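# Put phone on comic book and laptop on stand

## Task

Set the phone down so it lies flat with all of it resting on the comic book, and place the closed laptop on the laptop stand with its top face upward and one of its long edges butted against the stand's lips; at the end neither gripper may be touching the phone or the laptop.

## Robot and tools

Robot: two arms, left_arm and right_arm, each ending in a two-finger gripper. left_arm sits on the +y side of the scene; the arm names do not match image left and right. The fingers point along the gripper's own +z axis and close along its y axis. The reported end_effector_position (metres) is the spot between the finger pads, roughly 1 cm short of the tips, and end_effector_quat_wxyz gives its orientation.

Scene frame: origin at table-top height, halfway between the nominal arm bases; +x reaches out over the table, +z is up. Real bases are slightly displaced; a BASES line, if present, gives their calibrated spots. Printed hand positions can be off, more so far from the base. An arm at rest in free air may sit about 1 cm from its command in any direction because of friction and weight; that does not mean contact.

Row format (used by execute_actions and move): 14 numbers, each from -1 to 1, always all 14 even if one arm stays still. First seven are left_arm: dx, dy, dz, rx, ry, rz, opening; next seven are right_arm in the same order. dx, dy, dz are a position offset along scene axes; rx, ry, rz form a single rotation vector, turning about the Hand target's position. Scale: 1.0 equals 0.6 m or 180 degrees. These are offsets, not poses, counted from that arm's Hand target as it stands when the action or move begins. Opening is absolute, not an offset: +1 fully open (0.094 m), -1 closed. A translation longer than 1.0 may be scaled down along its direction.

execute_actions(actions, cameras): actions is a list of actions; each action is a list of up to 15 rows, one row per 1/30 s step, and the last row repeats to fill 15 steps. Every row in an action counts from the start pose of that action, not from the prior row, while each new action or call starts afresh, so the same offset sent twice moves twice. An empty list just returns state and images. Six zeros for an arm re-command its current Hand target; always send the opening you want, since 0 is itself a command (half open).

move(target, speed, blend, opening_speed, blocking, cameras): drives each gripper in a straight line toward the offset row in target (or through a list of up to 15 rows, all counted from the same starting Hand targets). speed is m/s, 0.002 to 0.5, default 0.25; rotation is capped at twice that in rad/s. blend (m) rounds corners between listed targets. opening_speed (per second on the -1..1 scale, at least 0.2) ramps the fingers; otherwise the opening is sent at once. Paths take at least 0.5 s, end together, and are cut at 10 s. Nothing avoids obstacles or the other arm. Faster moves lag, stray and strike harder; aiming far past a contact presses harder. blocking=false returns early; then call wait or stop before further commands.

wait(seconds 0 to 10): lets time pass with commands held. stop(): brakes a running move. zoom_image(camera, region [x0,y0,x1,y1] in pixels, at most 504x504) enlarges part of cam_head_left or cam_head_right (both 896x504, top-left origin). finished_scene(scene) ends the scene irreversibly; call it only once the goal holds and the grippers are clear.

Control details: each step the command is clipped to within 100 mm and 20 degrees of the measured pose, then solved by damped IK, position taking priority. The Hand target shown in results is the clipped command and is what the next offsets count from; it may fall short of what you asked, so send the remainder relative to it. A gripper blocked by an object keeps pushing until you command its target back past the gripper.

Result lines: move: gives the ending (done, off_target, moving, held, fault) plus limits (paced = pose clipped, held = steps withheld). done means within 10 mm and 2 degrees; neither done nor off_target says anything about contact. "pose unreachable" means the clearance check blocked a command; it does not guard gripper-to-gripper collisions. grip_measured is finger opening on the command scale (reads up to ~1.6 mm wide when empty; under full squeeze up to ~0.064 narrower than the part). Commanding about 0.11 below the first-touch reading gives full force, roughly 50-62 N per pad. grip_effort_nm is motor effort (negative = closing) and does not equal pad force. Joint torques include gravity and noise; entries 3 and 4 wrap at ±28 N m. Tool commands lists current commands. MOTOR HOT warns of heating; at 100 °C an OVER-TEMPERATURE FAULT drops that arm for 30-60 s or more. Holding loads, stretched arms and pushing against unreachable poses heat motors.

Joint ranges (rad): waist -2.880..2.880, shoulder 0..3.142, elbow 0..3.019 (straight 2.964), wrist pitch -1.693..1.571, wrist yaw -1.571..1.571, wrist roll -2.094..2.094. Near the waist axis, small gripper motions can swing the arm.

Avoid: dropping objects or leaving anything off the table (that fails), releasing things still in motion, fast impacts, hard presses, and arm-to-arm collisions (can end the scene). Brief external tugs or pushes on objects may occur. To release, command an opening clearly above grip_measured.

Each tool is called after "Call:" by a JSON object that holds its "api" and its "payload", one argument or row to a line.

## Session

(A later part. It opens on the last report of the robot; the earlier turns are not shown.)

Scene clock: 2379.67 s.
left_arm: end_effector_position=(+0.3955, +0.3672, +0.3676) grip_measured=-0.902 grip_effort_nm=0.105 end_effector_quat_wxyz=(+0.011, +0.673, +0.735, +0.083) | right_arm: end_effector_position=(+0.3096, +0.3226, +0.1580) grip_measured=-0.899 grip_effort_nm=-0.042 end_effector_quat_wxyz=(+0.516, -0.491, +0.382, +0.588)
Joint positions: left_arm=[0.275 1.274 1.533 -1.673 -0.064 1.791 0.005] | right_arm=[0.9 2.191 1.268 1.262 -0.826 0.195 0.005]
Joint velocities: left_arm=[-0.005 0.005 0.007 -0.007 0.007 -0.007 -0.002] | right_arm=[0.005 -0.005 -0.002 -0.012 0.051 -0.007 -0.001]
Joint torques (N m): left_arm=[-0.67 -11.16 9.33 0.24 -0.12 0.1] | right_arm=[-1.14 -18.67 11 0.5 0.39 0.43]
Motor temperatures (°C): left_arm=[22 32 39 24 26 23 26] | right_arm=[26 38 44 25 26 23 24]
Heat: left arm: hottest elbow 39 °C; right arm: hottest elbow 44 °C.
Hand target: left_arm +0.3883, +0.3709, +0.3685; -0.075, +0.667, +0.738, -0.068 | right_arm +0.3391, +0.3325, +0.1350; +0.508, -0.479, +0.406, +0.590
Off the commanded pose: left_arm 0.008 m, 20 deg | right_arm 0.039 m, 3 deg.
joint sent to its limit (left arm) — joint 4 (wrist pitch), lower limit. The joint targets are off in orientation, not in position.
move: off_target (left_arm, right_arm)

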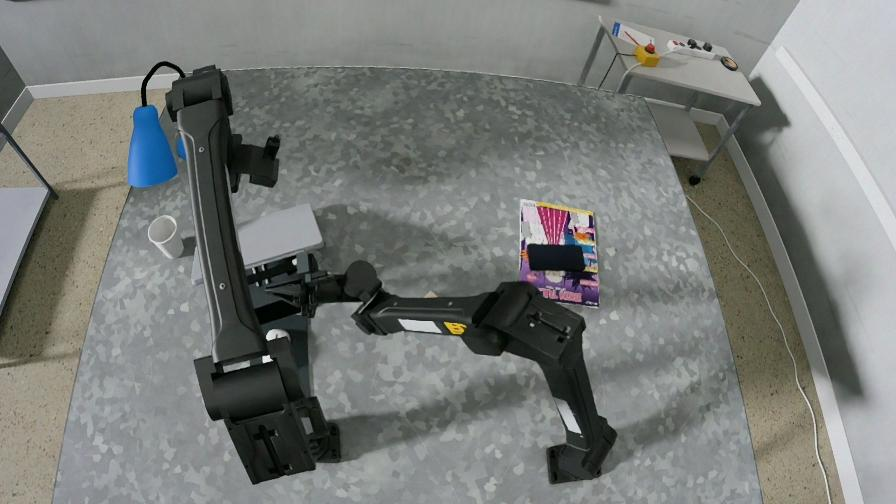

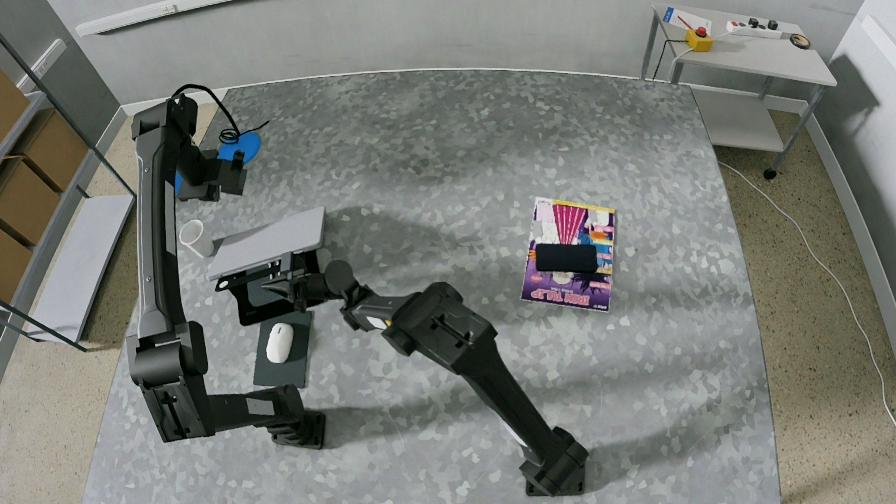

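Call:
{"api": "move", "payload": {
  "target": [0, 0, 0, 0, 0, 0, -0.9, -0.14, -0.03, 0.06, 0, 0, 0, -0.9],
  "speed": 0.1,
  "cameras": []
}}

Call:
{"api": "move", "payload": {
  "target": [0, 0, 0, 0, 0, 0, -0.9, -0.03, 0.03, 0.02, -0.2044, 0.0594, -0.2622, -0.9],
  "speed": 0.3,
  "cameras": ["cam_head_left","cam_head_right"]
}}

Call:
{"api": "zoom_image", "payload": {
  "camera": "cam_head_right",
  "region": [190, 200, 350, 340]
}}

Call:
{"api": "zoom_image", "payload": {
  "camera": "cam_head_left",
  "region": [200, 200, 360, 340]
}}

Scene clock: 2412.33 s.
left_arm: end_effector_position=(+0.3955, +0.3672, +0.3676) grip_measured=-0.902 grip_effort_nm=0.105 end_effector_quat_wxyz=(+0.011, +0.673, +0.735, +0.083) | right_arm: end_effector_position=(+0.2614, +0.3163, +0.1719) grip_measured=-0.899 grip_effort_nm=-0.037 end_effector_quat_wxyz=(+0.511, -0.476, +0.404, +0.591)
Joint positions: left_arm=[0.275 1.274 1.533 -1.673 -0.064 1.791 0.005] | right_arm=[0.967 2.092 1.133 1.259 -0.73 0.195 0.005]
Joint velocities: left_arm=[0.005 -0.005 -0.012 0.007 -0.007 0.022 0] | right_arm=[-0.015 0.005 -0.017 -0.007 0.037 0.007 0]
Joint torques (N m): left_arm=[-0.15 -11.4 9.17 0.17 -0.11 0.11] | right_arm=[0.97 -23.47 5.22 0.98 0.2 0.07]
Motor temperatures (°C): left_arm=[22 31 39 24 26 23 26] | right_arm=[26 40 45 25 26 23 24]
Heat: left arm: hottest elbow 39 °C; right arm: hottest elbow 45 °C.
Hand target: left_arm +0.3883, +0.3709, +0.3685; -0.075, +0.667, +0.738, -0.068 | right_arm +0.2557, +0.3157, +0.1728; +0.508, -0.479, +0.406, +0.590
Off the commanded pose: left_arm 0.008 m, 20 deg | right_arm 0.007 m, 1 deg.
joint sent to its limit (left arm) — joint 4 (wrist pitch), lower limit. The joint targets are off in orientation, not in position.
move: off_target (left_arm)
No camera images: "cameras" was empty.

Scene clock: 2414.97 s.
left_arm: end_effector_position=(+0.3955, +0.3672, +0.3676) grip_measured=-0.902 grip_effort_nm=0.105 end_effector_quat_wxyz=(+0.011, +0.673, +0.735, +0.083) | right_arm: end_effector_position=(+0.2388, +0.3173, +0.1504) grip_measured=-0.899 grip_effort_nm=-0.042 end_effector_quat_wxyz=(+0.466, -0.370, +0.776, +0.209)
Joint positions: left_arm=[0.275 1.274 1.533 -1.673 -0.064 1.791 0.005] | right_arm=[1.248 1.771 1.164 0.075 0.337 0.17 0.005]
Joint velocities: left_arm=[0.005 -0.015 -0.002 0.002 0.007 0.037 0] | right_arm=[-0.005 0.005 0.022 0.007 0.022 -0.051 0.001]
Joint torques (N m): left_arm=[-1.26 -10.75 9.5 0.13 -0.12 0.11] | right_arm=[1.2 -21.3 12.6 1.09 0.22 0.2]
Motor temperatures (°C): left_arm=[22 31 39 24 26 23 26] | right_arm=[26 40 45 25 26 23 24]
Heat: left arm: hottest elbow 39 °C; right arm: hottest elbow 45 °C.
Hand target: left_arm +0.3883, +0.3709, +0.3685; -0.075, +0.667, +0.738, -0.068 | right_arm +0.2391, +0.3374, +0.1852; +0.481, -0.359, +0.766, +0.230
Off the commanded pose: left_arm 0.008 m, 20 deg | right_arm 0.038 m, 4 deg.
joint sent to its limit (left arm) — joint 4 (wrist pitch), lower limit. The joint targets are off in orientation, not in position.
move: off_target (left_arm, right_arm)

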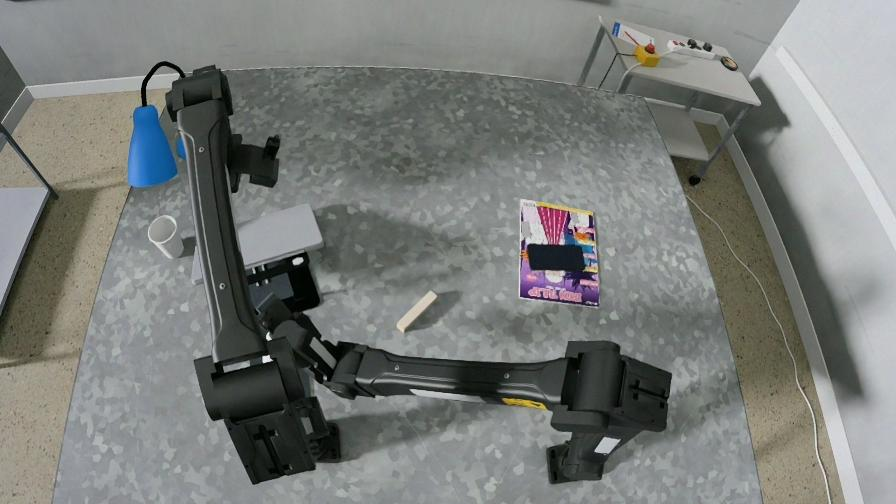

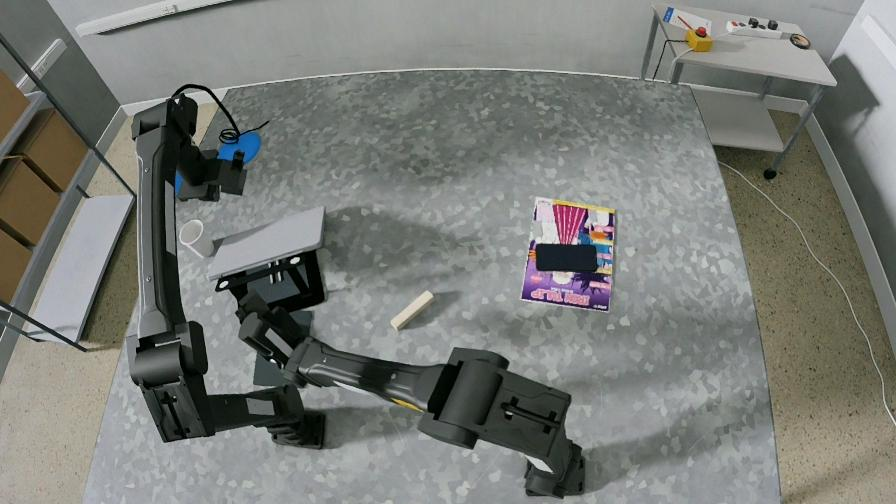

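Scaled by 3.150.

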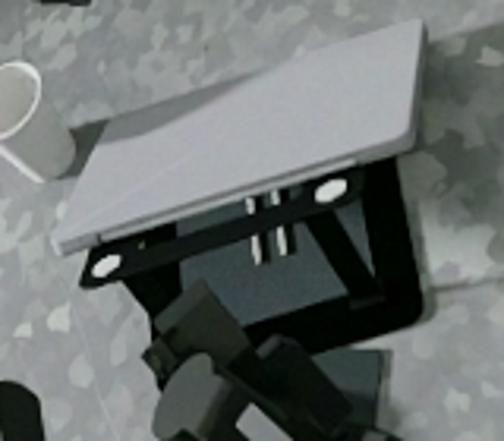

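Scaled by 3.150.

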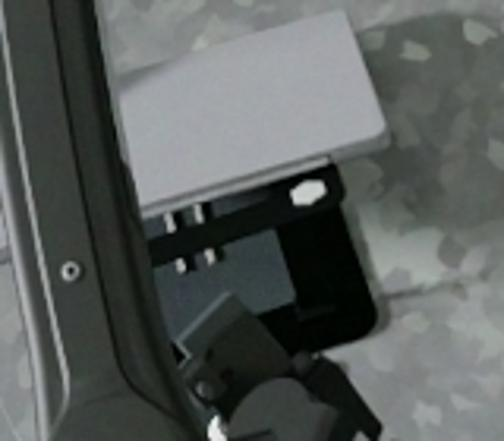

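Call:
{"api": "zoom_image", "payload": {
  "camera": "cam_head_left",
  "region": [265, 190, 335, 232]
}}

Call:
{"api": "zoom_image", "payload": {
  "camera": "cam_head_right",
  "region": [282, 192, 352, 234]
}}

Scaled by 7.200.

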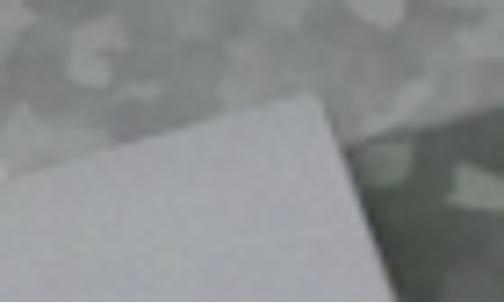

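Scaled by 7.200.

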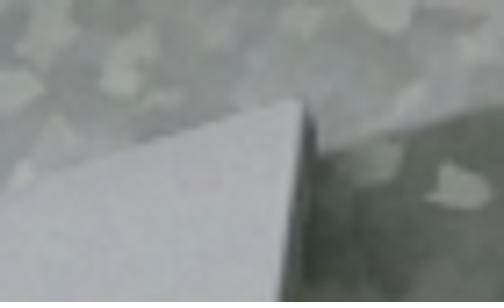

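Call:
{"api": "zoom_image", "payload": {
  "camera": "cam_head_left",
  "region": [285, 230, 335, 270]
}}

Call:
{"api": "zoom_image", "payload": {
  "camera": "cam_head_right",
  "region": [285, 230, 335, 270]
}}

Scaled by 10.080.

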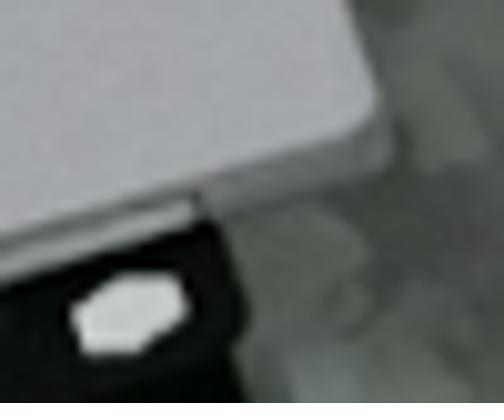

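Scaled by 10.080.

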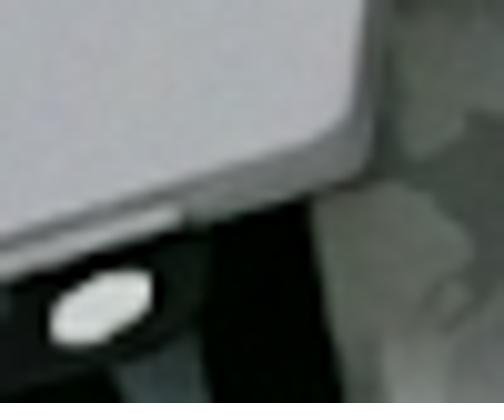

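Call:
{"api": "move", "payload": {
  "target": [0, 0, 0, 0, 0, 0, -0.9, 0.15, -0.03, -0.02, 0, 0, 0, -0.9],
  "speed": 0.12,
  "cameras": ["cam_head_left","cam_head_right"]
}}

Call:
{"api": "zoom_image", "payload": {
  "camera": "cam_head_right",
  "region": [200, 220, 340, 330]
}}

Call:
{"api": "zoom_image", "payload": {
  "camera": "cam_head_left",
  "region": [220, 220, 360, 330]
}}

Scene clock: 2451.83 s.
left_arm: end_effector_position=(+0.3955, +0.3672, +0.3676) grip_measured=-0.902 grip_effort_nm=0.105 end_effector_quat_wxyz=(+0.011, +0.673, +0.735, +0.083) | right_arm: end_effector_position=(+0.3148, +0.2986, +0.1638) grip_measured=-0.899 grip_effort_nm=-0.042 end_effector_quat_wxyz=(+0.468, -0.363, +0.774, +0.223)
Joint positions: left_arm=[0.275 1.274 1.533 -1.673 -0.064 1.791 0.005] | right_arm=[1.102 1.776 1.198 0.087 0.199 0.111 0.005]
Joint velocities: left_arm=[-0.015 -0.015 -0.007 0.002 -0.081 0.007 -0.001] | right_arm=[-0.015 -0.005 -0.007 -0.012 -0.051 -0.066 0]
Joint torques (N m): left_arm=[-0.67 -10.99 9.25 0.34 -0.16 0.11] | right_arm=[0.09 -17.85 12.66 2.07 0.01 0.05]
Motor temperatures (°C): left_arm=[22 30 39 24 26 23 26] | right_arm=[26 41 47 25 25 23 24]
Heat: left arm: hottest elbow 39 °C; right arm: hottest elbow 47 °C.
Hand target: left_arm +0.3883, +0.3709, +0.3685; -0.075, +0.667, +0.738, -0.068 | right_arm +0.3292, +0.3177, +0.1731; +0.481, -0.358, +0.766, +0.230
Off the commanded pose: left_arm 0.008 m, 20 deg | right_arm 0.027 m, 2 deg.
joint sent to its limit (left arm) — joint 4 (wrist pitch), lower limit. The joint targets are off in orientation, not in position.
move: off_target (left_arm, right_arm)

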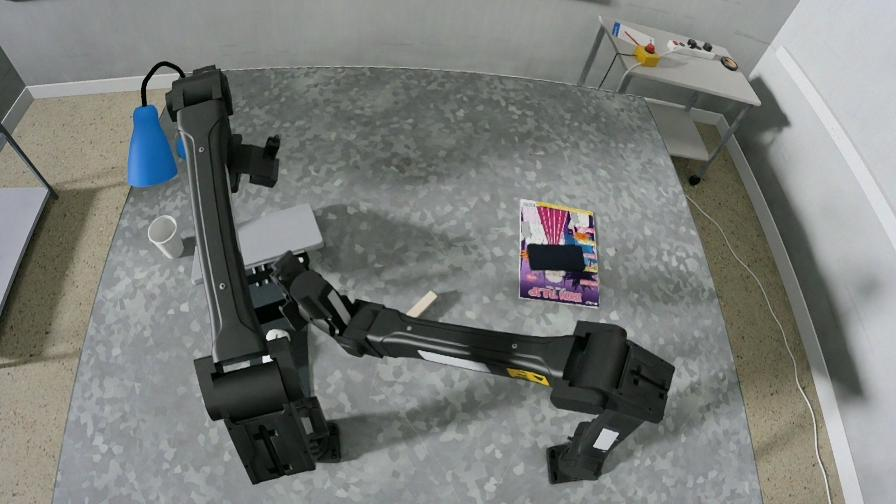

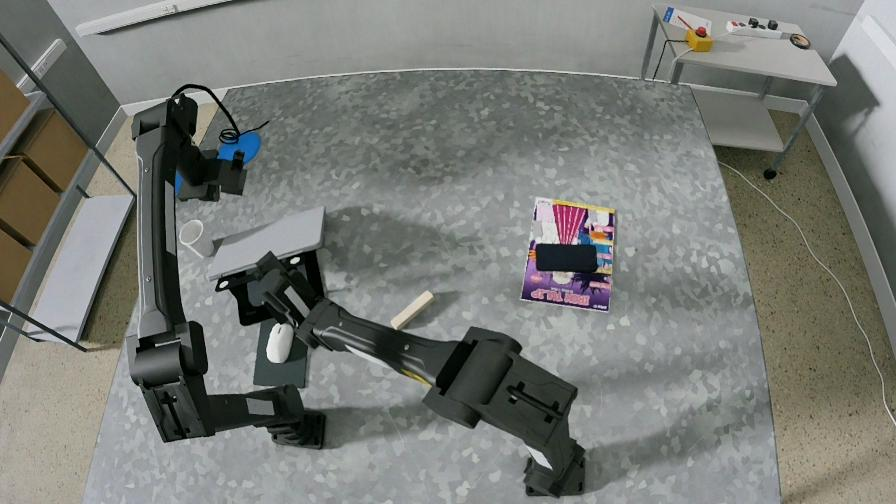

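Scaled by 3.600.

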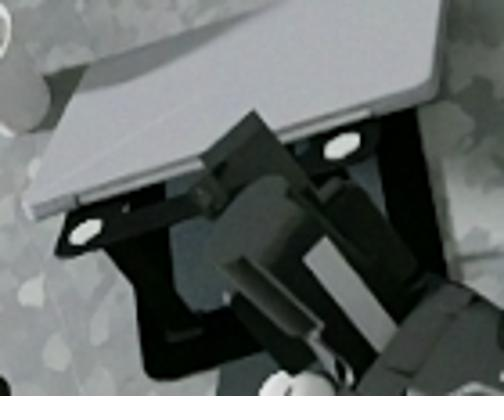

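Scaled by 3.600.

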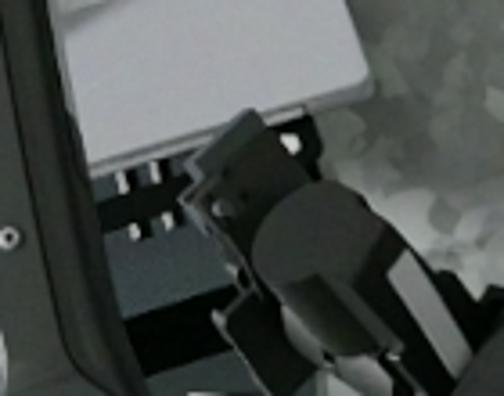

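Call:
{"api": "move", "payload": {
  "target": [0, 0, 0, 0, 0, 0, -0.9, 0.07, 0.035, -0.04, 0, 0, 0, -0.9],
  "speed": 0.06,
  "cameras": ["cam_head_right"]
}}

Call:
{"api": "zoom_image", "payload": {
  "camera": "cam_head_right",
  "region": [200, 220, 340, 330]
}}

Scene clock: 2456.83 s.
left_arm: end_effector_position=(+0.3955, +0.3672, +0.3676) grip_measured=-0.902 grip_effort_nm=0.105 end_effector_quat_wxyz=(+0.011, +0.673, +0.735, +0.083) | right_arm: end_effector_position=(+0.3465, +0.3199, +0.1333) grip_measured=-0.899 grip_effort_nm=-0.046 end_effector_quat_wxyz=(+0.460, -0.370, +0.776, +0.223)
Joint positions: left_arm=[0.275 1.274 1.533 -1.673 -0.064 1.791 0.005] | right_arm=[1.066 1.893 1.288 0.101 0.155 0.09 0.005]
Joint velocities: left_arm=[0.005 -0.005 0.012 0.007 -0.066 0.022 -0.001] | right_arm=[-0.005 -0.005 0.002 -0.002 0.051 -0.081 0]
Joint torques (N m): left_arm=[-0.15 -12.57 9.36 0.27 -0.11 0.11] | right_arm=[-0.67 -19.96 13.55 2.18 0.06 0.07]
Motor temperatures (°C): left_arm=[22 30 39 24 26 23 26] | right_arm=[26 40 47 25 25 23 24]
Heat: left arm: hottest elbow 39 °C; right arm: hottest elbow 47 °C.
Hand target: left_arm +0.3883, +0.3709, +0.3685; -0.075, +0.667, +0.738, -0.068 | right_arm +0.3712, +0.3378, +0.1486; +0.481, -0.359, +0.766, +0.230
Off the commanded pose: left_arm 0.008 m, 20 deg | right_arm 0.035 m, 3 deg.
joint sent to its limit (left arm) — joint 4 (wrist pitch), lower limit. The joint targets are off in orientation, not in position.
move: off_target (left_arm, right_arm)
Images, in order (width x height): cam_head_right 896x504.

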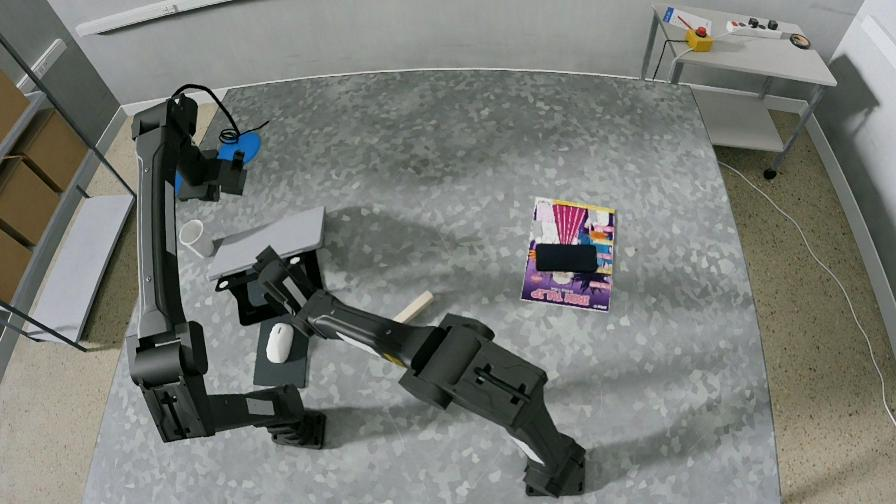

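Scaled by 3.600.

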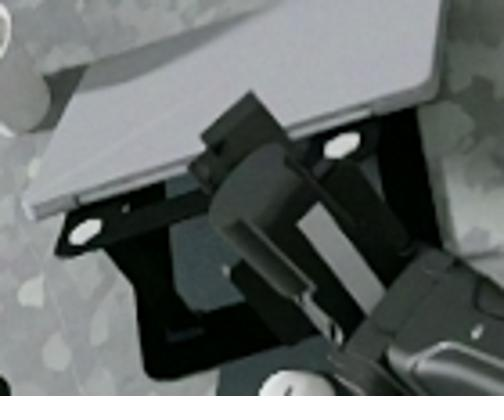

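Call:
{"api": "move", "payload": {
  "target": [0, 0, 0, 0, 0, 0, -0.9, 0.045, 0.006, 0.01, 0, 0, 0, -0.9],
  "speed": 0.05,
  "cameras": ["cam_head_right"]
}}

Call:
{"api": "zoom_image", "payload": {
  "camera": "cam_head_right",
  "region": [200, 195, 340, 305]
}}

Scene clock: 2460.77 s.
left_arm: end_effector_position=(+0.3955, +0.3672, +0.3676) grip_measured=-0.902 grip_effort_nm=0.105 end_effector_quat_wxyz=(+0.011, +0.673, +0.735, +0.083) | right_arm: end_effector_position=(+0.3517, +0.3245, +0.1245) grip_measured=-0.899 grip_effort_nm=-0.042 end_effector_quat_wxyz=(+0.450, -0.384, +0.774, +0.226)
Joint positions: left_arm=[0.275 1.274 1.533 -1.673 -0.064 1.791 0.005] | right_arm=[1.054 1.917 1.312 0.086 0.116 0.072 0.005]
Joint velocities: left_arm=[-0.015 -0.005 -0.007 -0.007 -0.007 -0.007 0] | right_arm=[-0.024 -0.005 -0.017 -0.022 0.066 -0.066 0]
Joint torques (N m): left_arm=[-0.97 -11.11 9.28 0.13 -0.13 0.08] | right_arm=[-2.43 -20.6 15.51 1.8 0.29 0.08]
Motor temperatures (°C): left_arm=[22 30 39 24 26 23 26] | right_arm=[26 40 48 25 25 23 24]
Heat: left arm: hottest elbow 39 °C; right arm: hottest elbow 48 °C.
Hand target: left_arm +0.3883, +0.3709, +0.3685; -0.075, +0.667, +0.738, -0.068 | right_arm +0.3984, +0.3410, +0.1544; +0.482, -0.358, +0.766, +0.230
Off the commanded pose: left_arm 0.008 m, 20 deg | right_arm 0.058 m, 5 deg.
joint sent to its limit (left arm) — joint 4 (wrist pitch), lower limit. The joint targets are off in orientation, not in position.
move: off_target (left_arm, right_arm)
Images, in order (width x height): cam_head_right 896x504.

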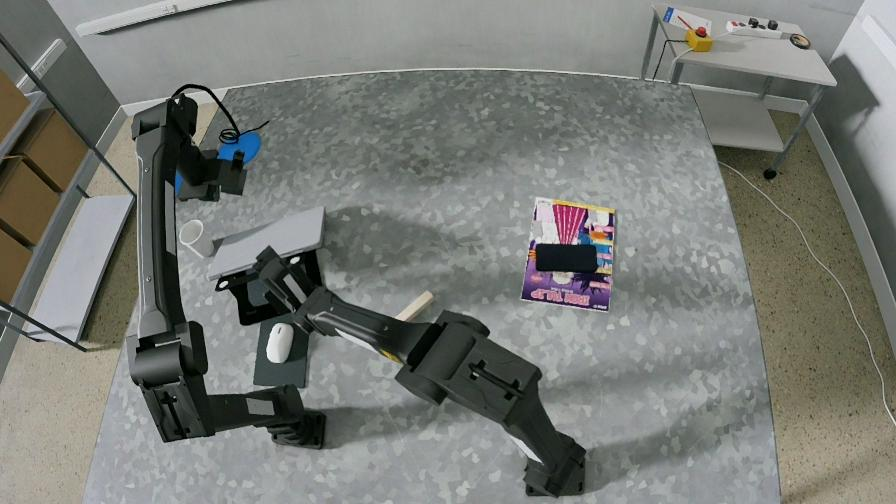

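Scaled by 3.600.

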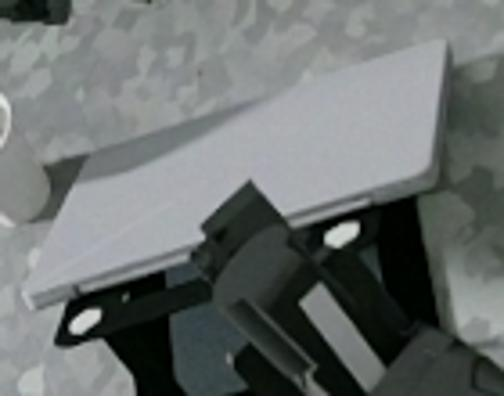

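Call:
{"api": "move", "payload": {
  "target": [
    [0, 0, 0, 0, 0, 0, -0.9, -0.055, -0.005, 0.03, 0, 0, 0, -0.9],
    [0, 0, 0, 0, 0, 0, -0.9, -0.04, -0.005, 0.06, 0, 0, 0, -0.9]
  ],
  "speed": 0.08,
  "cameras": []
}}

Call:
{"api": "move", "payload": {
  "target": [0, 0, 0, 0, 0, 0, -0.9, 0.055, 0.01, -0.01, 0, 0, 0, -0.9],
  "speed": 0.05,
  "cameras": ["cam_head_right"]
}}

Call:
{"api": "zoom_image", "payload": {
  "camera": "cam_head_right",
  "region": [200, 195, 340, 305]
}}

Scene clock: 2466.50 s.
left_arm: end_effector_position=(+0.3955, +0.3672, +0.3676) grip_measured=-0.902 grip_effort_nm=0.105 end_effector_quat_wxyz=(+0.011, +0.673, +0.735, +0.083) | right_arm: end_effector_position=(+0.3514, +0.3186, +0.1246) grip_measured=-0.899 grip_effort_nm=-0.046 end_effector_quat_wxyz=(+0.442, -0.382, +0.785, +0.205)
Joint positions: left_arm=[0.275 1.274 1.533 -1.673 -0.064 1.791 0.005] | right_arm=[1.058 1.906 1.319 0.026 0.149 0.075 0.005]
Joint velocities: left_arm=[0.015 -0.005 -0.002 0.012 -0.007 -0.051 0] | right_arm=[0.005 0.015 -0.017 -0.017 0.022 0.007 0]
Joint torques (N m): left_arm=[-1.08 -11.28 9.2 0.34 -0.12 0.05] | right_arm=[-0.44 -25.76 14.38 1.43 0.13 0.19]
Motor temperatures (°C): left_arm=[22 30 39 24 26 23 26] | right_arm=[26 41 49 25 25 23 24]
Heat: left arm: hottest elbow 39 °C; right arm: hottest elbow 49 °C.
Hand target: left_arm +0.3883, +0.3709, +0.3685; -0.075, +0.667, +0.738, -0.068 | right_arm +0.3746, +0.3386, +0.1906; +0.481, -0.358, +0.766, +0.230
Off the commanded pose: left_arm 0.008 m, 20 deg | right_arm 0.072 m, 6 deg.
joint sent to its limit (left arm) — joint 4 (wrist pitch), lower limit. The joint targets are off in orientation, not in position.
move: off_target (left_arm, right_arm)
No camera images: "cameras" was empty.

Scene clock: 2467.87 s.
left_arm: end_effector_position=(+0.3955, +0.3672, +0.3676) grip_measured=-0.902 grip_effort_nm=0.105 end_effector_quat_wxyz=(+0.011, +0.673, +0.735, +0.083) | right_arm: end_effector_position=(+0.3595, +0.3183, +0.1289) grip_measured=-0.899 grip_effort_nm=-0.042 end_effector_quat_wxyz=(+0.433, -0.387, +0.785, +0.215)
Joint positions: left_arm=[0.275 1.274 1.533 -1.673 -0.064 1.791 0.005] | right_arm=[1.039 1.906 1.339 0.002 0.107 0.07 0.005]
Joint velocities: left_arm=[-0.005 -0.005 -0.002 -0.007 -0.007 -0.081 -0.001] | right_arm=[0.005 0.005 0.012 -0.022 -0.007 0.051 0]
Joint torques (N m): left_arm=[0.09 -11.81 9.14 0.25 -0.12 0.1] | right_arm=[-2.08 -22.24 16.88 2.04 0.32 0.07]
Motor temperatures (°C): left_arm=[22 30 39 24 26 23 26] | right_arm=[26 41 50 25 25 23 24]
Heat: left arm: hottest elbow 39 °C; right arm: hottest elbow 50 °C.
Hand target: left_arm +0.3883, +0.3709, +0.3685; -0.075, +0.667, +0.738, -0.068 | right_arm +0.4078, +0.3440, +0.1846; +0.482, -0.358, +0.766, +0.230
Off the commanded pose: left_arm 0.008 m, 20 deg | right_arm 0.078 m, 7 deg.
joint sent to its limit (left arm) — joint 4 (wrist pitch), lower limit. The joint targets are off in orientation, not in position.
move: off_target (left_arm, right_arm)
Images, in order (width x height): cam_head_right 896x504.

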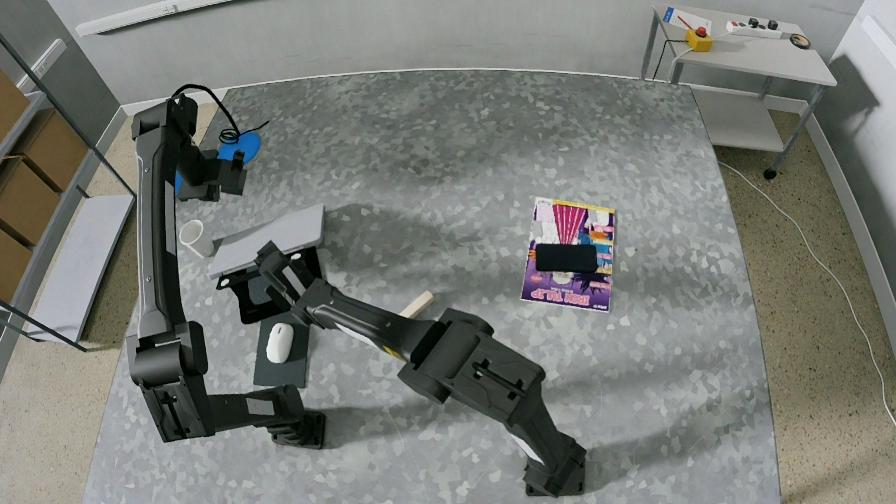

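Scaled by 3.600.

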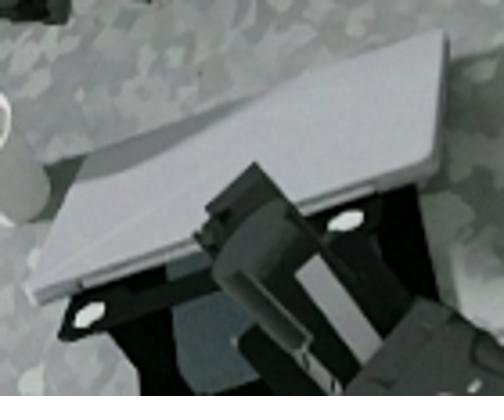

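Call:
{"api": "move", "payload": {
  "target": [
    [0, 0, 0, 0, 0, 0, -0.9, -0.08, -0.03, -0.1, 0, 0, 0, -0.9],
    [0, 0, 0, 0, 0, 0, -0.9, -0.2, -0.09, -0.1, 0, 0, 0, -0.9],
    [0, 0, 0, 0, 0, 0, -0.9, -0.2, -0.09, 0.0, 0, 0, 0, -0.9]
  ],
  "speed": 0.1,
  "cameras": ["cam_head_right"]
}}

Call:
{"api": "zoom_image", "payload": {
  "camera": "cam_head_right",
  "region": [200, 195, 340, 305]
}}

Scene clock: 2475.40 s.
left_arm: end_effector_position=(+0.3955, +0.3672, +0.3676) grip_measured=-0.902 grip_effort_nm=0.100 end_effector_quat_wxyz=(+0.011, +0.673, +0.735, +0.083) | right_arm: end_effector_position=(+0.2885, +0.2806, +0.1626) grip_measured=-0.899 grip_effort_nm=-0.042 end_effector_quat_wxyz=(+0.472, -0.364, +0.773, +0.217)
Joint positions: left_arm=[0.275 1.274 1.533 -1.673 -0.064 1.791 0.005] | right_arm=[1.135 1.718 1.11 0.115 0.238 0.118 0.005]
Joint velocities: left_arm=[-0.015 0.005 0.007 0.012 -0.007 0.007 0.002] | right_arm=[0.005 -0.005 -0.007 -0.002 -0.037 -0.007 0]
Joint torques (N m): left_arm=[-0.38 -10.87 9.4 0.28 -0.08 0.06] | right_arm=[1.32 -20.37 10.96 1.2 0.18 0.2]
Motor temperatures (°C): left_arm=[22 30 39 24 26 23 26] | right_arm=[26 41 53 25 25 23 24]
Heat: left arm: hottest elbow 39 °C; right arm: hottest elbow 53 °C.
Hand target: left_arm +0.3883, +0.3709, +0.3685; -0.075, +0.667, +0.738, -0.068 | right_arm +0.2867, +0.2921, +0.1857; +0.481, -0.358, +0.766, +0.230
Off the commanded pose: left_arm 0.008 m, 20 deg | right_arm 0.024 m, 2 deg.
joint sent to its limit (left arm) — joint 4 (wrist pitch), lower limit. The joint targets are off in orientation, not in position.
move: off_target (left_arm, right_arm)
Images, in order (width x height): cam_head_right 896x504.

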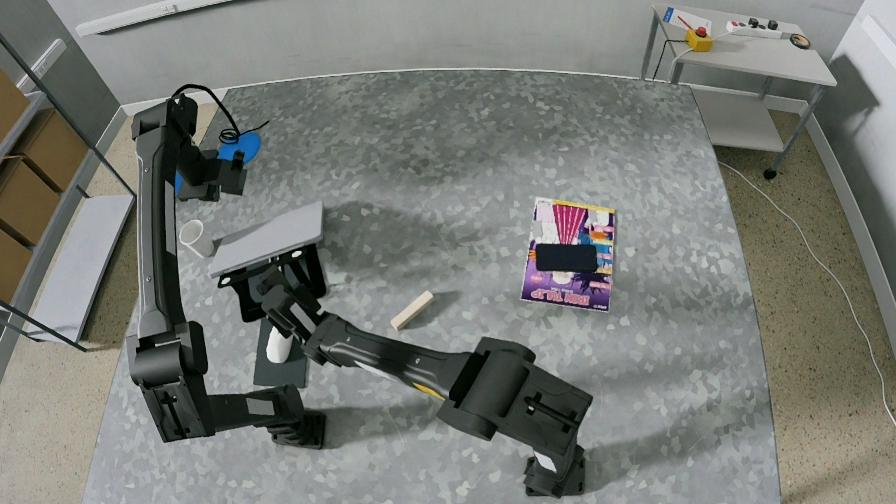

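Scaled by 3.600.

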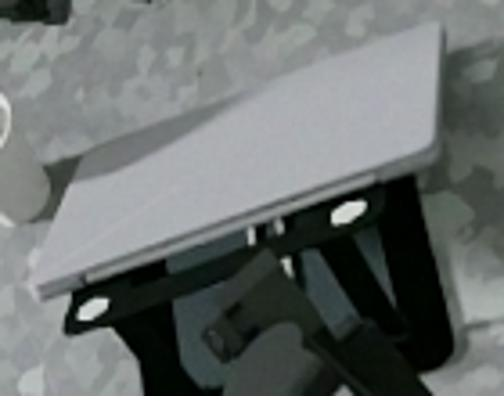

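Call:
{"api": "move", "payload": {
  "target": [
    [0, 0, 0, 0, 0, 0, -0.9, 0.0, 0.03, 0.03, 0, 0, 0, -0.9],
    [0, 0, 0, 0, 0, 0, -0.9, 0.18, 0.07, 0.03, 0, 0, 0, -0.9]
  ],
  "speed": 0.1,
  "cameras": ["cam_head_right"]
}}

Call:
{"api": "zoom_image", "payload": {
  "camera": "cam_head_right",
  "region": [200, 195, 340, 305]
}}

Scene clock: 2481.93 s.
left_arm: end_effector_position=(+0.3955, +0.3672, +0.3676) grip_measured=-0.902 grip_effort_nm=0.110 end_effector_quat_wxyz=(+0.011, +0.673, +0.735, +0.083) | right_arm: end_effector_position=(+0.3803, +0.3179, +0.2006) grip_measured=-0.899 grip_effort_nm=-0.042 end_effector_quat_wxyz=(+0.477, -0.359, +0.768, +0.231)
Joint positions: left_arm=[0.275 1.274 1.533 -1.673 -0.064 1.791 0.005] | right_arm=[1.018 1.84 1.382 0.002 0.121 0.073 0.005]
Joint velocities: left_arm=[-0.024 -0.005 0.002 0.007 -0.066 0.007 0] | right_arm=[0.005 -0.015 0.002 0.002 0.037 -0.037 0]
Joint torques (N m): left_arm=[-1.2 -11.58 9.16 0.36 -0.13 0.05] | right_arm=[-0.09 -19.08 13.78 1.11 -0.03 0.07]
Motor temperatures (°C): left_arm=[22 30 39 24 26 23 26] | right_arm=[26 41 53 25 25 23 24]
Heat: left arm: hottest elbow 39 °C; right arm: hottest elbow 53 °C.
Hand target: left_arm +0.3883, +0.3709, +0.3685; -0.075, +0.667, +0.738, -0.068 | right_arm +0.3956, +0.3324, +0.2026; +0.482, -0.359, +0.766, +0.230
Off the commanded pose: left_arm 0.008 m, 20 deg | right_arm 0.022 m, 1 deg.
joint sent to its limit (left arm) — joint 4 (wrist pitch), lower limit. The joint targets are off in orientation, not in position.
move: off_target (left_arm, right_arm)
Images, in order (width x height): cam_head_right 896x504.

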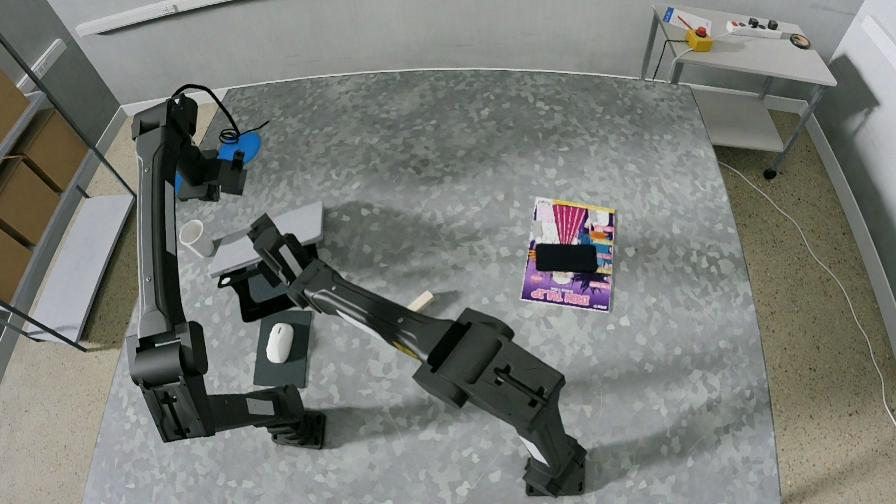

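Scaled by 3.600.

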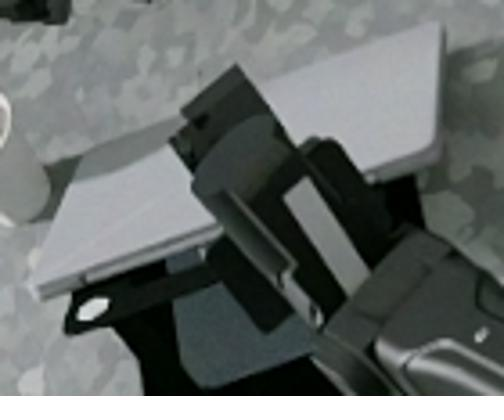

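Call:
{"api": "move", "payload": {
  "target": [
    [0, 0, 0, 0, 0, 0, -0.9, 0.025, 0.005, 0, 0, 0, 0, -0.9],
    [0, 0, 0, 0, 0, 0, -0.9, 0.03, 0.005, -0.08, 0, 0, 0, -0.9]
  ],
  "speed": 0.06,
  "cameras": ["cam_head_right"]
}}

Call:
{"api": "zoom_image", "payload": {
  "camera": "cam_head_right",
  "region": [200, 195, 340, 305]
}}

Scene clock: 2489.57 s.
left_arm: end_effector_position=(+0.3955, +0.3672, +0.3676) grip_measured=-0.902 grip_effort_nm=0.100 end_effector_quat_wxyz=(+0.011, +0.673, +0.735, +0.083) | right_arm: end_effector_position=(+0.3994, +0.3303, +0.1676) grip_measured=-0.899 grip_effort_nm=-0.042 end_effector_quat_wxyz=(+0.479, -0.360, +0.766, +0.234)
Joint positions: left_arm=[0.275 1.274 1.533 -1.673 -0.064 1.791 0.005] | right_arm=[1.001 1.927 1.414 0.064 0.102 0.063 0.005]
Joint velocities: left_arm=[-0.005 -0.005 -0.002 -0.017 -0.022 -0.022 0] | right_arm=[-0.005 -0.005 -0.002 -0.002 0.022 -0.022 0.001]
Joint torques (N m): left_arm=[-0.67 -11.93 9.17 0.38 -0.15 0.11] | right_arm=[-0.38 -20.25 10.84 2.1 -0.03 0.08]
Motor temperatures (°C): left_arm=[22 30 39 24 26 23 26] | right_arm=[26 41 54 25 25 23 24]
Heat: left arm: hottest elbow 39 °C; right arm: hottest elbow 54 °C.
Hand target: left_arm +0.3883, +0.3709, +0.3685; -0.075, +0.667, +0.738, -0.068 | right_arm +0.4134, +0.3346, +0.1542; +0.482, -0.359, +0.766, +0.230
Off the commanded pose: left_arm 0.008 m, 20 deg | right_arm 0.020 m, 1 deg.
joint sent to its limit (left arm) — joint 4 (wrist pitch), lower limit. The joint targets are off in orientation, not in position.
move: off_target (left_arm, right_arm)
Images, in order (width x height): cam_head_right 896x504.

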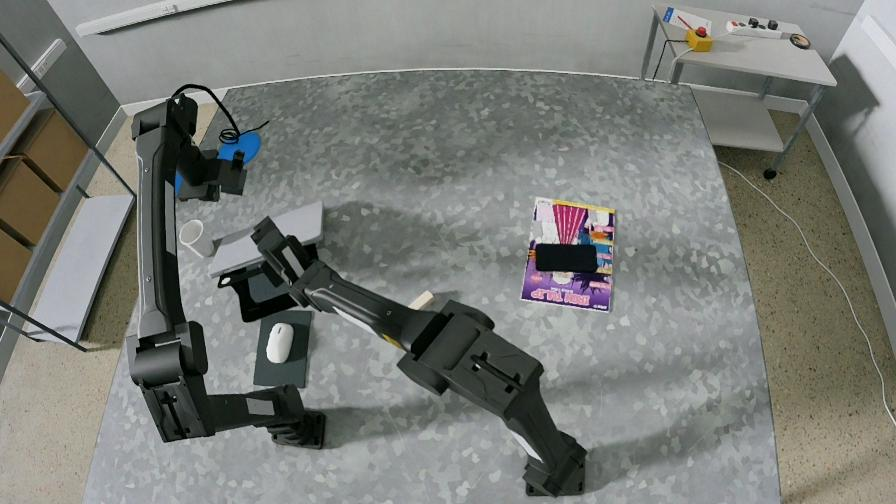

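Scaled by 3.600.

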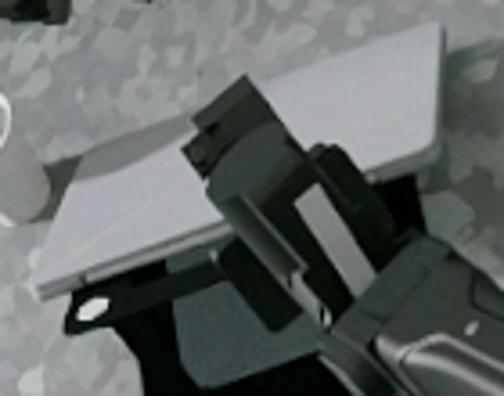

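Call:
{"api": "move", "payload": {
  "target": [0,0,0,0,0,0,-0.9,0,0,-0.06,0,0,0,-0.9],
  "speed": 0.05,
  "cameras": ["cam_head_right"]
}}

Scene clock: 2500.70 s.
left_arm: end_effector_position=(+0.3955, +0.3672, +0.3676) grip_measured=-0.902 grip_effort_nm=0.105 end_effector_quat_wxyz=(+0.011, +0.673, +0.735, +0.083) | right_arm: end_effector_position=(+0.4045, +0.3383, +0.1656) grip_measured=-0.899 grip_effort_nm=-0.042 end_effector_quat_wxyz=(+0.499, -0.352, +0.752, +0.246)
Joint positions: left_arm=[0.275 1.274 1.533 -1.673 -0.064 1.791 0.005] | right_arm=[1.001 1.955 1.414 0.149 0.102 0.062 0.005]
Joint velocities: left_arm=[0.005 -0.005 -0.007 -0.037 0.022 0.007 0] | right_arm=[0.005 -0.015 -0.002 0.012 0.051 0.037 0]
Joint torques (N m): left_arm=[-0.91 -12.16 9.22 0.2 -0.13 0.1] | right_arm=[-0.38 -19.49 8.13 1.99 -0.02 0.08]
Motor temperatures (°C): left_arm=[22 30 39 24 26 23 26] | right_arm=[26 41 54 25 25 23 24]
Heat: left arm: hottest elbow 39 °C; right arm: hottest elbow 54 °C.
Hand target: left_arm +0.3883, +0.3709, +0.3685; -0.075, +0.667, +0.738, -0.068 | right_arm +0.4131, +0.3344, +0.1184; +0.482, -0.359, +0.766, +0.230
Off the commanded pose: left_arm 0.008 m, 20 deg | right_arm 0.048 m, 3 deg.
joint sent to its limit (left arm) — joint 4 (wrist pitch), lower limit. The joint targets are off in orientation, not in position.
move: off_target (left_arm, right_arm)
Images, in order (width x height): cam_head_right 896x504.

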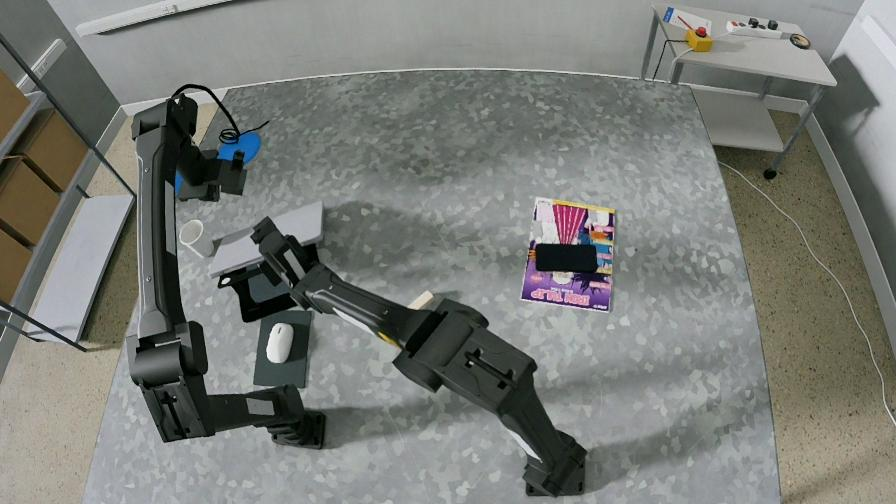

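Call:
{"api": "move", "payload": {
  "target": [0,0,0,0,0,0,-0.9,0,0,0.17,0,0,0,-0.9],
  "speed": 0.08,
  "cameras": []
}}

Call:
{"api": "move", "payload": {
  "target": [0,0,0,0,0,0,-0.9,-0.2,-0.15,0.02,0,0,0,-0.9],
  "speed": 0.15,
  "cameras": ["cam_head_left","cam_head_right"]
}}

Scene clock: 2508.00 s.
left_arm: end_effector_position=(+0.3955, +0.3672, +0.3676) grip_measured=-0.902 grip_effort_nm=0.105 end_effector_quat_wxyz=(+0.011, +0.673, +0.735, +0.083) | right_arm: end_effector_position=(+0.3975, +0.3257, +0.1777) grip_measured=-0.899 grip_effort_nm=-0.042 end_effector_quat_wxyz=(+0.457, -0.368, +0.779, +0.219)
Joint positions: left_arm=[0.275 1.274 1.533 -1.673 -0.064 1.791 0.005] | right_arm=[1 1.904 1.447 -0.053 0.102 0.062 0.005]
Joint velocities: left_arm=[-0.005 -0.005 -0.007 -0.007 0.022 -0.022 0.001] | right_arm=[-0.005 -0.015 0.012 0.002 -0.081 0.022 0]
Joint torques (N m): left_arm=[-0.56 -10.99 9.32 0.08 -0.13 0.14] | right_arm=[-0.32 -25.17 13.55 1.14 -0.02 0.08]
Motor temperatures (°C): left_arm=[22 30 39 24 26 23 26] | right_arm=[26 41 53 25 25 23 24]
Heat: left arm: hottest elbow 39 °C; right arm: hottest elbow 53 °C.
Hand target: left_arm +0.3883, +0.3709, +0.3685; -0.075, +0.667, +0.738, -0.068 | right_arm +0.4140, +0.3350, +0.2204; +0.482, -0.359, +0.766, +0.230
Off the commanded pose: left_arm 0.008 m, 20 deg | right_arm 0.046 m, 4 deg.
joint sent to its limit (left arm) — joint 4 (wrist pitch), lower limit. The joint targets are off in orientation, not in position.
move: off_target (left_arm, right_arm)
No camera images: "cameras" was empty.

Scene clock: 2509.80 s.
left_arm: end_effector_position=(+0.3955, +0.3672, +0.3676) grip_measured=-0.902 grip_effort_nm=0.105 end_effector_quat_wxyz=(+0.011, +0.673, +0.735, +0.083) | right_arm: end_effector_position=(+0.2996, +0.2475, +0.2316) grip_measured=-0.899 grip_effort_nm=-0.042 end_effector_quat_wxyz=(+0.478, -0.360, +0.769, +0.223)
Joint positions: left_arm=[0.275 1.274 1.533 -1.673 -0.064 1.791 0.005] | right_arm=[1.087 1.566 1.109 -0.011 0.195 0.096 0.005]
Joint velocities: left_arm=[-0.005 0.005 0.002 -0.007 0.051 -0.022 0] | right_arm=[-0.005 -0.005 -0.002 -0.002 -0.066 0.022 -0.001]
Joint torques (N m): left_arm=[-0.56 -11.34 9.32 0.28 -0.11 0.1] | right_arm=[1.32 -18.61 8.08 2.11 0.17 0.21]
Motor temperatures (°C): left_arm=[22 30 39 24 26 23 26] | right_arm=[26 41 53 25 25 23 24]
Heat: left arm: hottest elbow 39 °C; right arm: hottest elbow 53 °C.
Hand target: left_arm +0.3883, +0.3709, +0.3685; -0.075, +0.667, +0.738, -0.068 | right_arm +0.2924, +0.2472, +0.2338; +0.481, -0.358, +0.766, +0.230
Off the commanded pose: left_arm 0.008 m, 20 deg | right_arm 0.006 m, 1 deg.
joint sent to its limit (left arm) — joint 4 (wrist pitch), lower limit. The joint targets are off in orientation, not in position.
move: off_target (left_arm)

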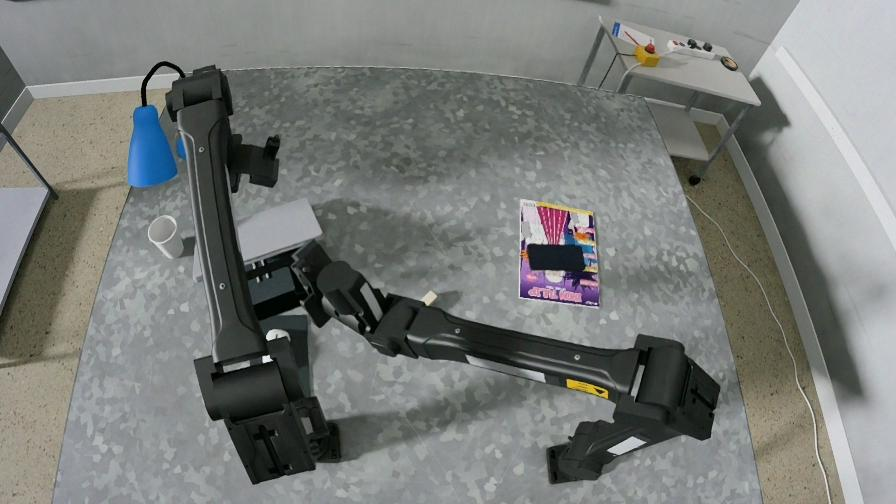

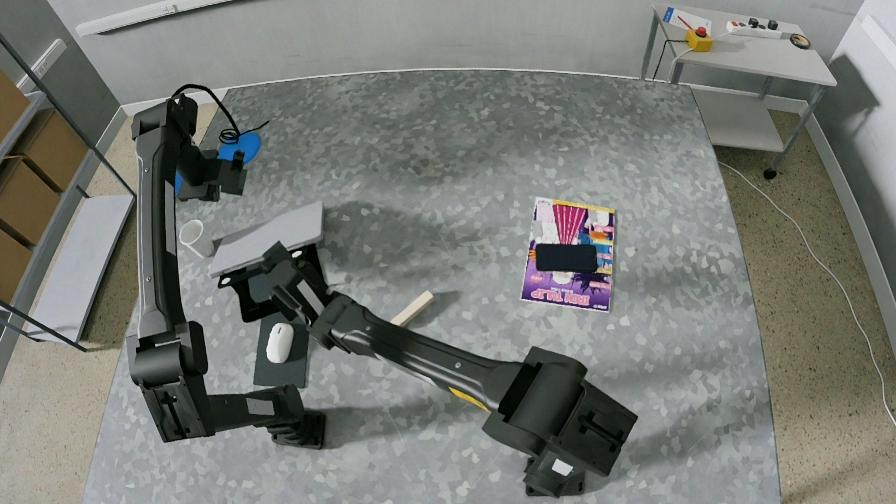

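Call:
{"api": "zoom_image", "payload": {
  "camera": "cam_head_right",
  "region": [200, 190, 340, 300]
}}

Scaled by 3.600.

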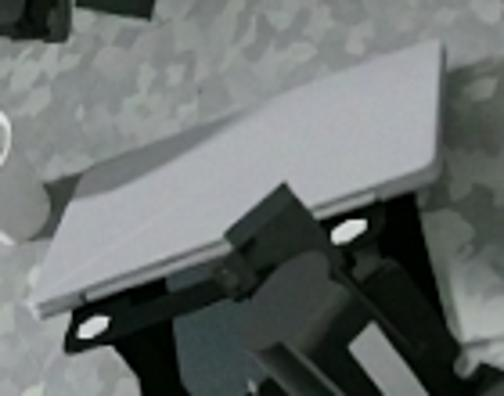

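Call:
{"api": "move", "payload": {
  "target": [
    [0,0,0,0,0,0,-0.9,0.158,0.13,0,0,0,0,-0.9],
    [0,0,0,0,0,0,-0.9,0.158,0.13,-0.15,0,0,0,-0.9]
  ],
  "speed": [0.15,0.05],
  "cameras": []
}}

Scene clock: 2529.23 s.
left_arm: end_effector_position=(+0.3955, +0.3672, +0.3676) grip_measured=-0.902 grip_effort_nm=0.105 end_effector_quat_wxyz=(+0.011, +0.673, +0.735, +0.083) | right_arm: end_effector_position=(+0.3819, +0.3266, +0.1746) grip_measured=-0.899 grip_effort_nm=-0.037 end_effector_quat_wxyz=(+0.492, -0.354, +0.758, +0.241)
Joint positions: left_arm=[0.275 1.274 1.533 -1.673 -0.064 1.791 0.005] | right_arm=[1.022 1.893 1.357 0.12 0.123 0.074 0.005]
Joint velocities: left_arm=[0.005 0.005 0.017 0.007 0.037 0.007 -0.001] | right_arm=[0.005 -0.015 -0.002 -0.017 0.007 0.022 0.001]
Joint torques (N m): left_arm=[-0.44 -11.16 9.33 0.31 -0.12 0.09] | right_arm=[-0.15 -20.6 8.14 2.19 -0.02 0.08]
Motor temperatures (°C): left_arm=[22 30 39 24 26 23 26] | right_arm=[26 41 49 25 25 23 24]
Heat: left arm: hottest elbow 39 °C; right arm: hottest elbow 49 °C.
Hand target: left_arm +0.3883, +0.3709, +0.3685; -0.075, +0.667, +0.738, -0.068 | right_arm +0.3878, +0.3232, +0.1429; +0.482, -0.359, +0.766, +0.230
Off the commanded pose: left_arm 0.008 m, 20 deg | right_arm 0.031 m, 2 deg.
joint sent to its limit (left arm) — joint 4 (wrist pitch), lower limit. The joint targets are off in orientation, not in position.
move: off_target (left_arm, right_arm)
No camera images: "cameras" was empty.


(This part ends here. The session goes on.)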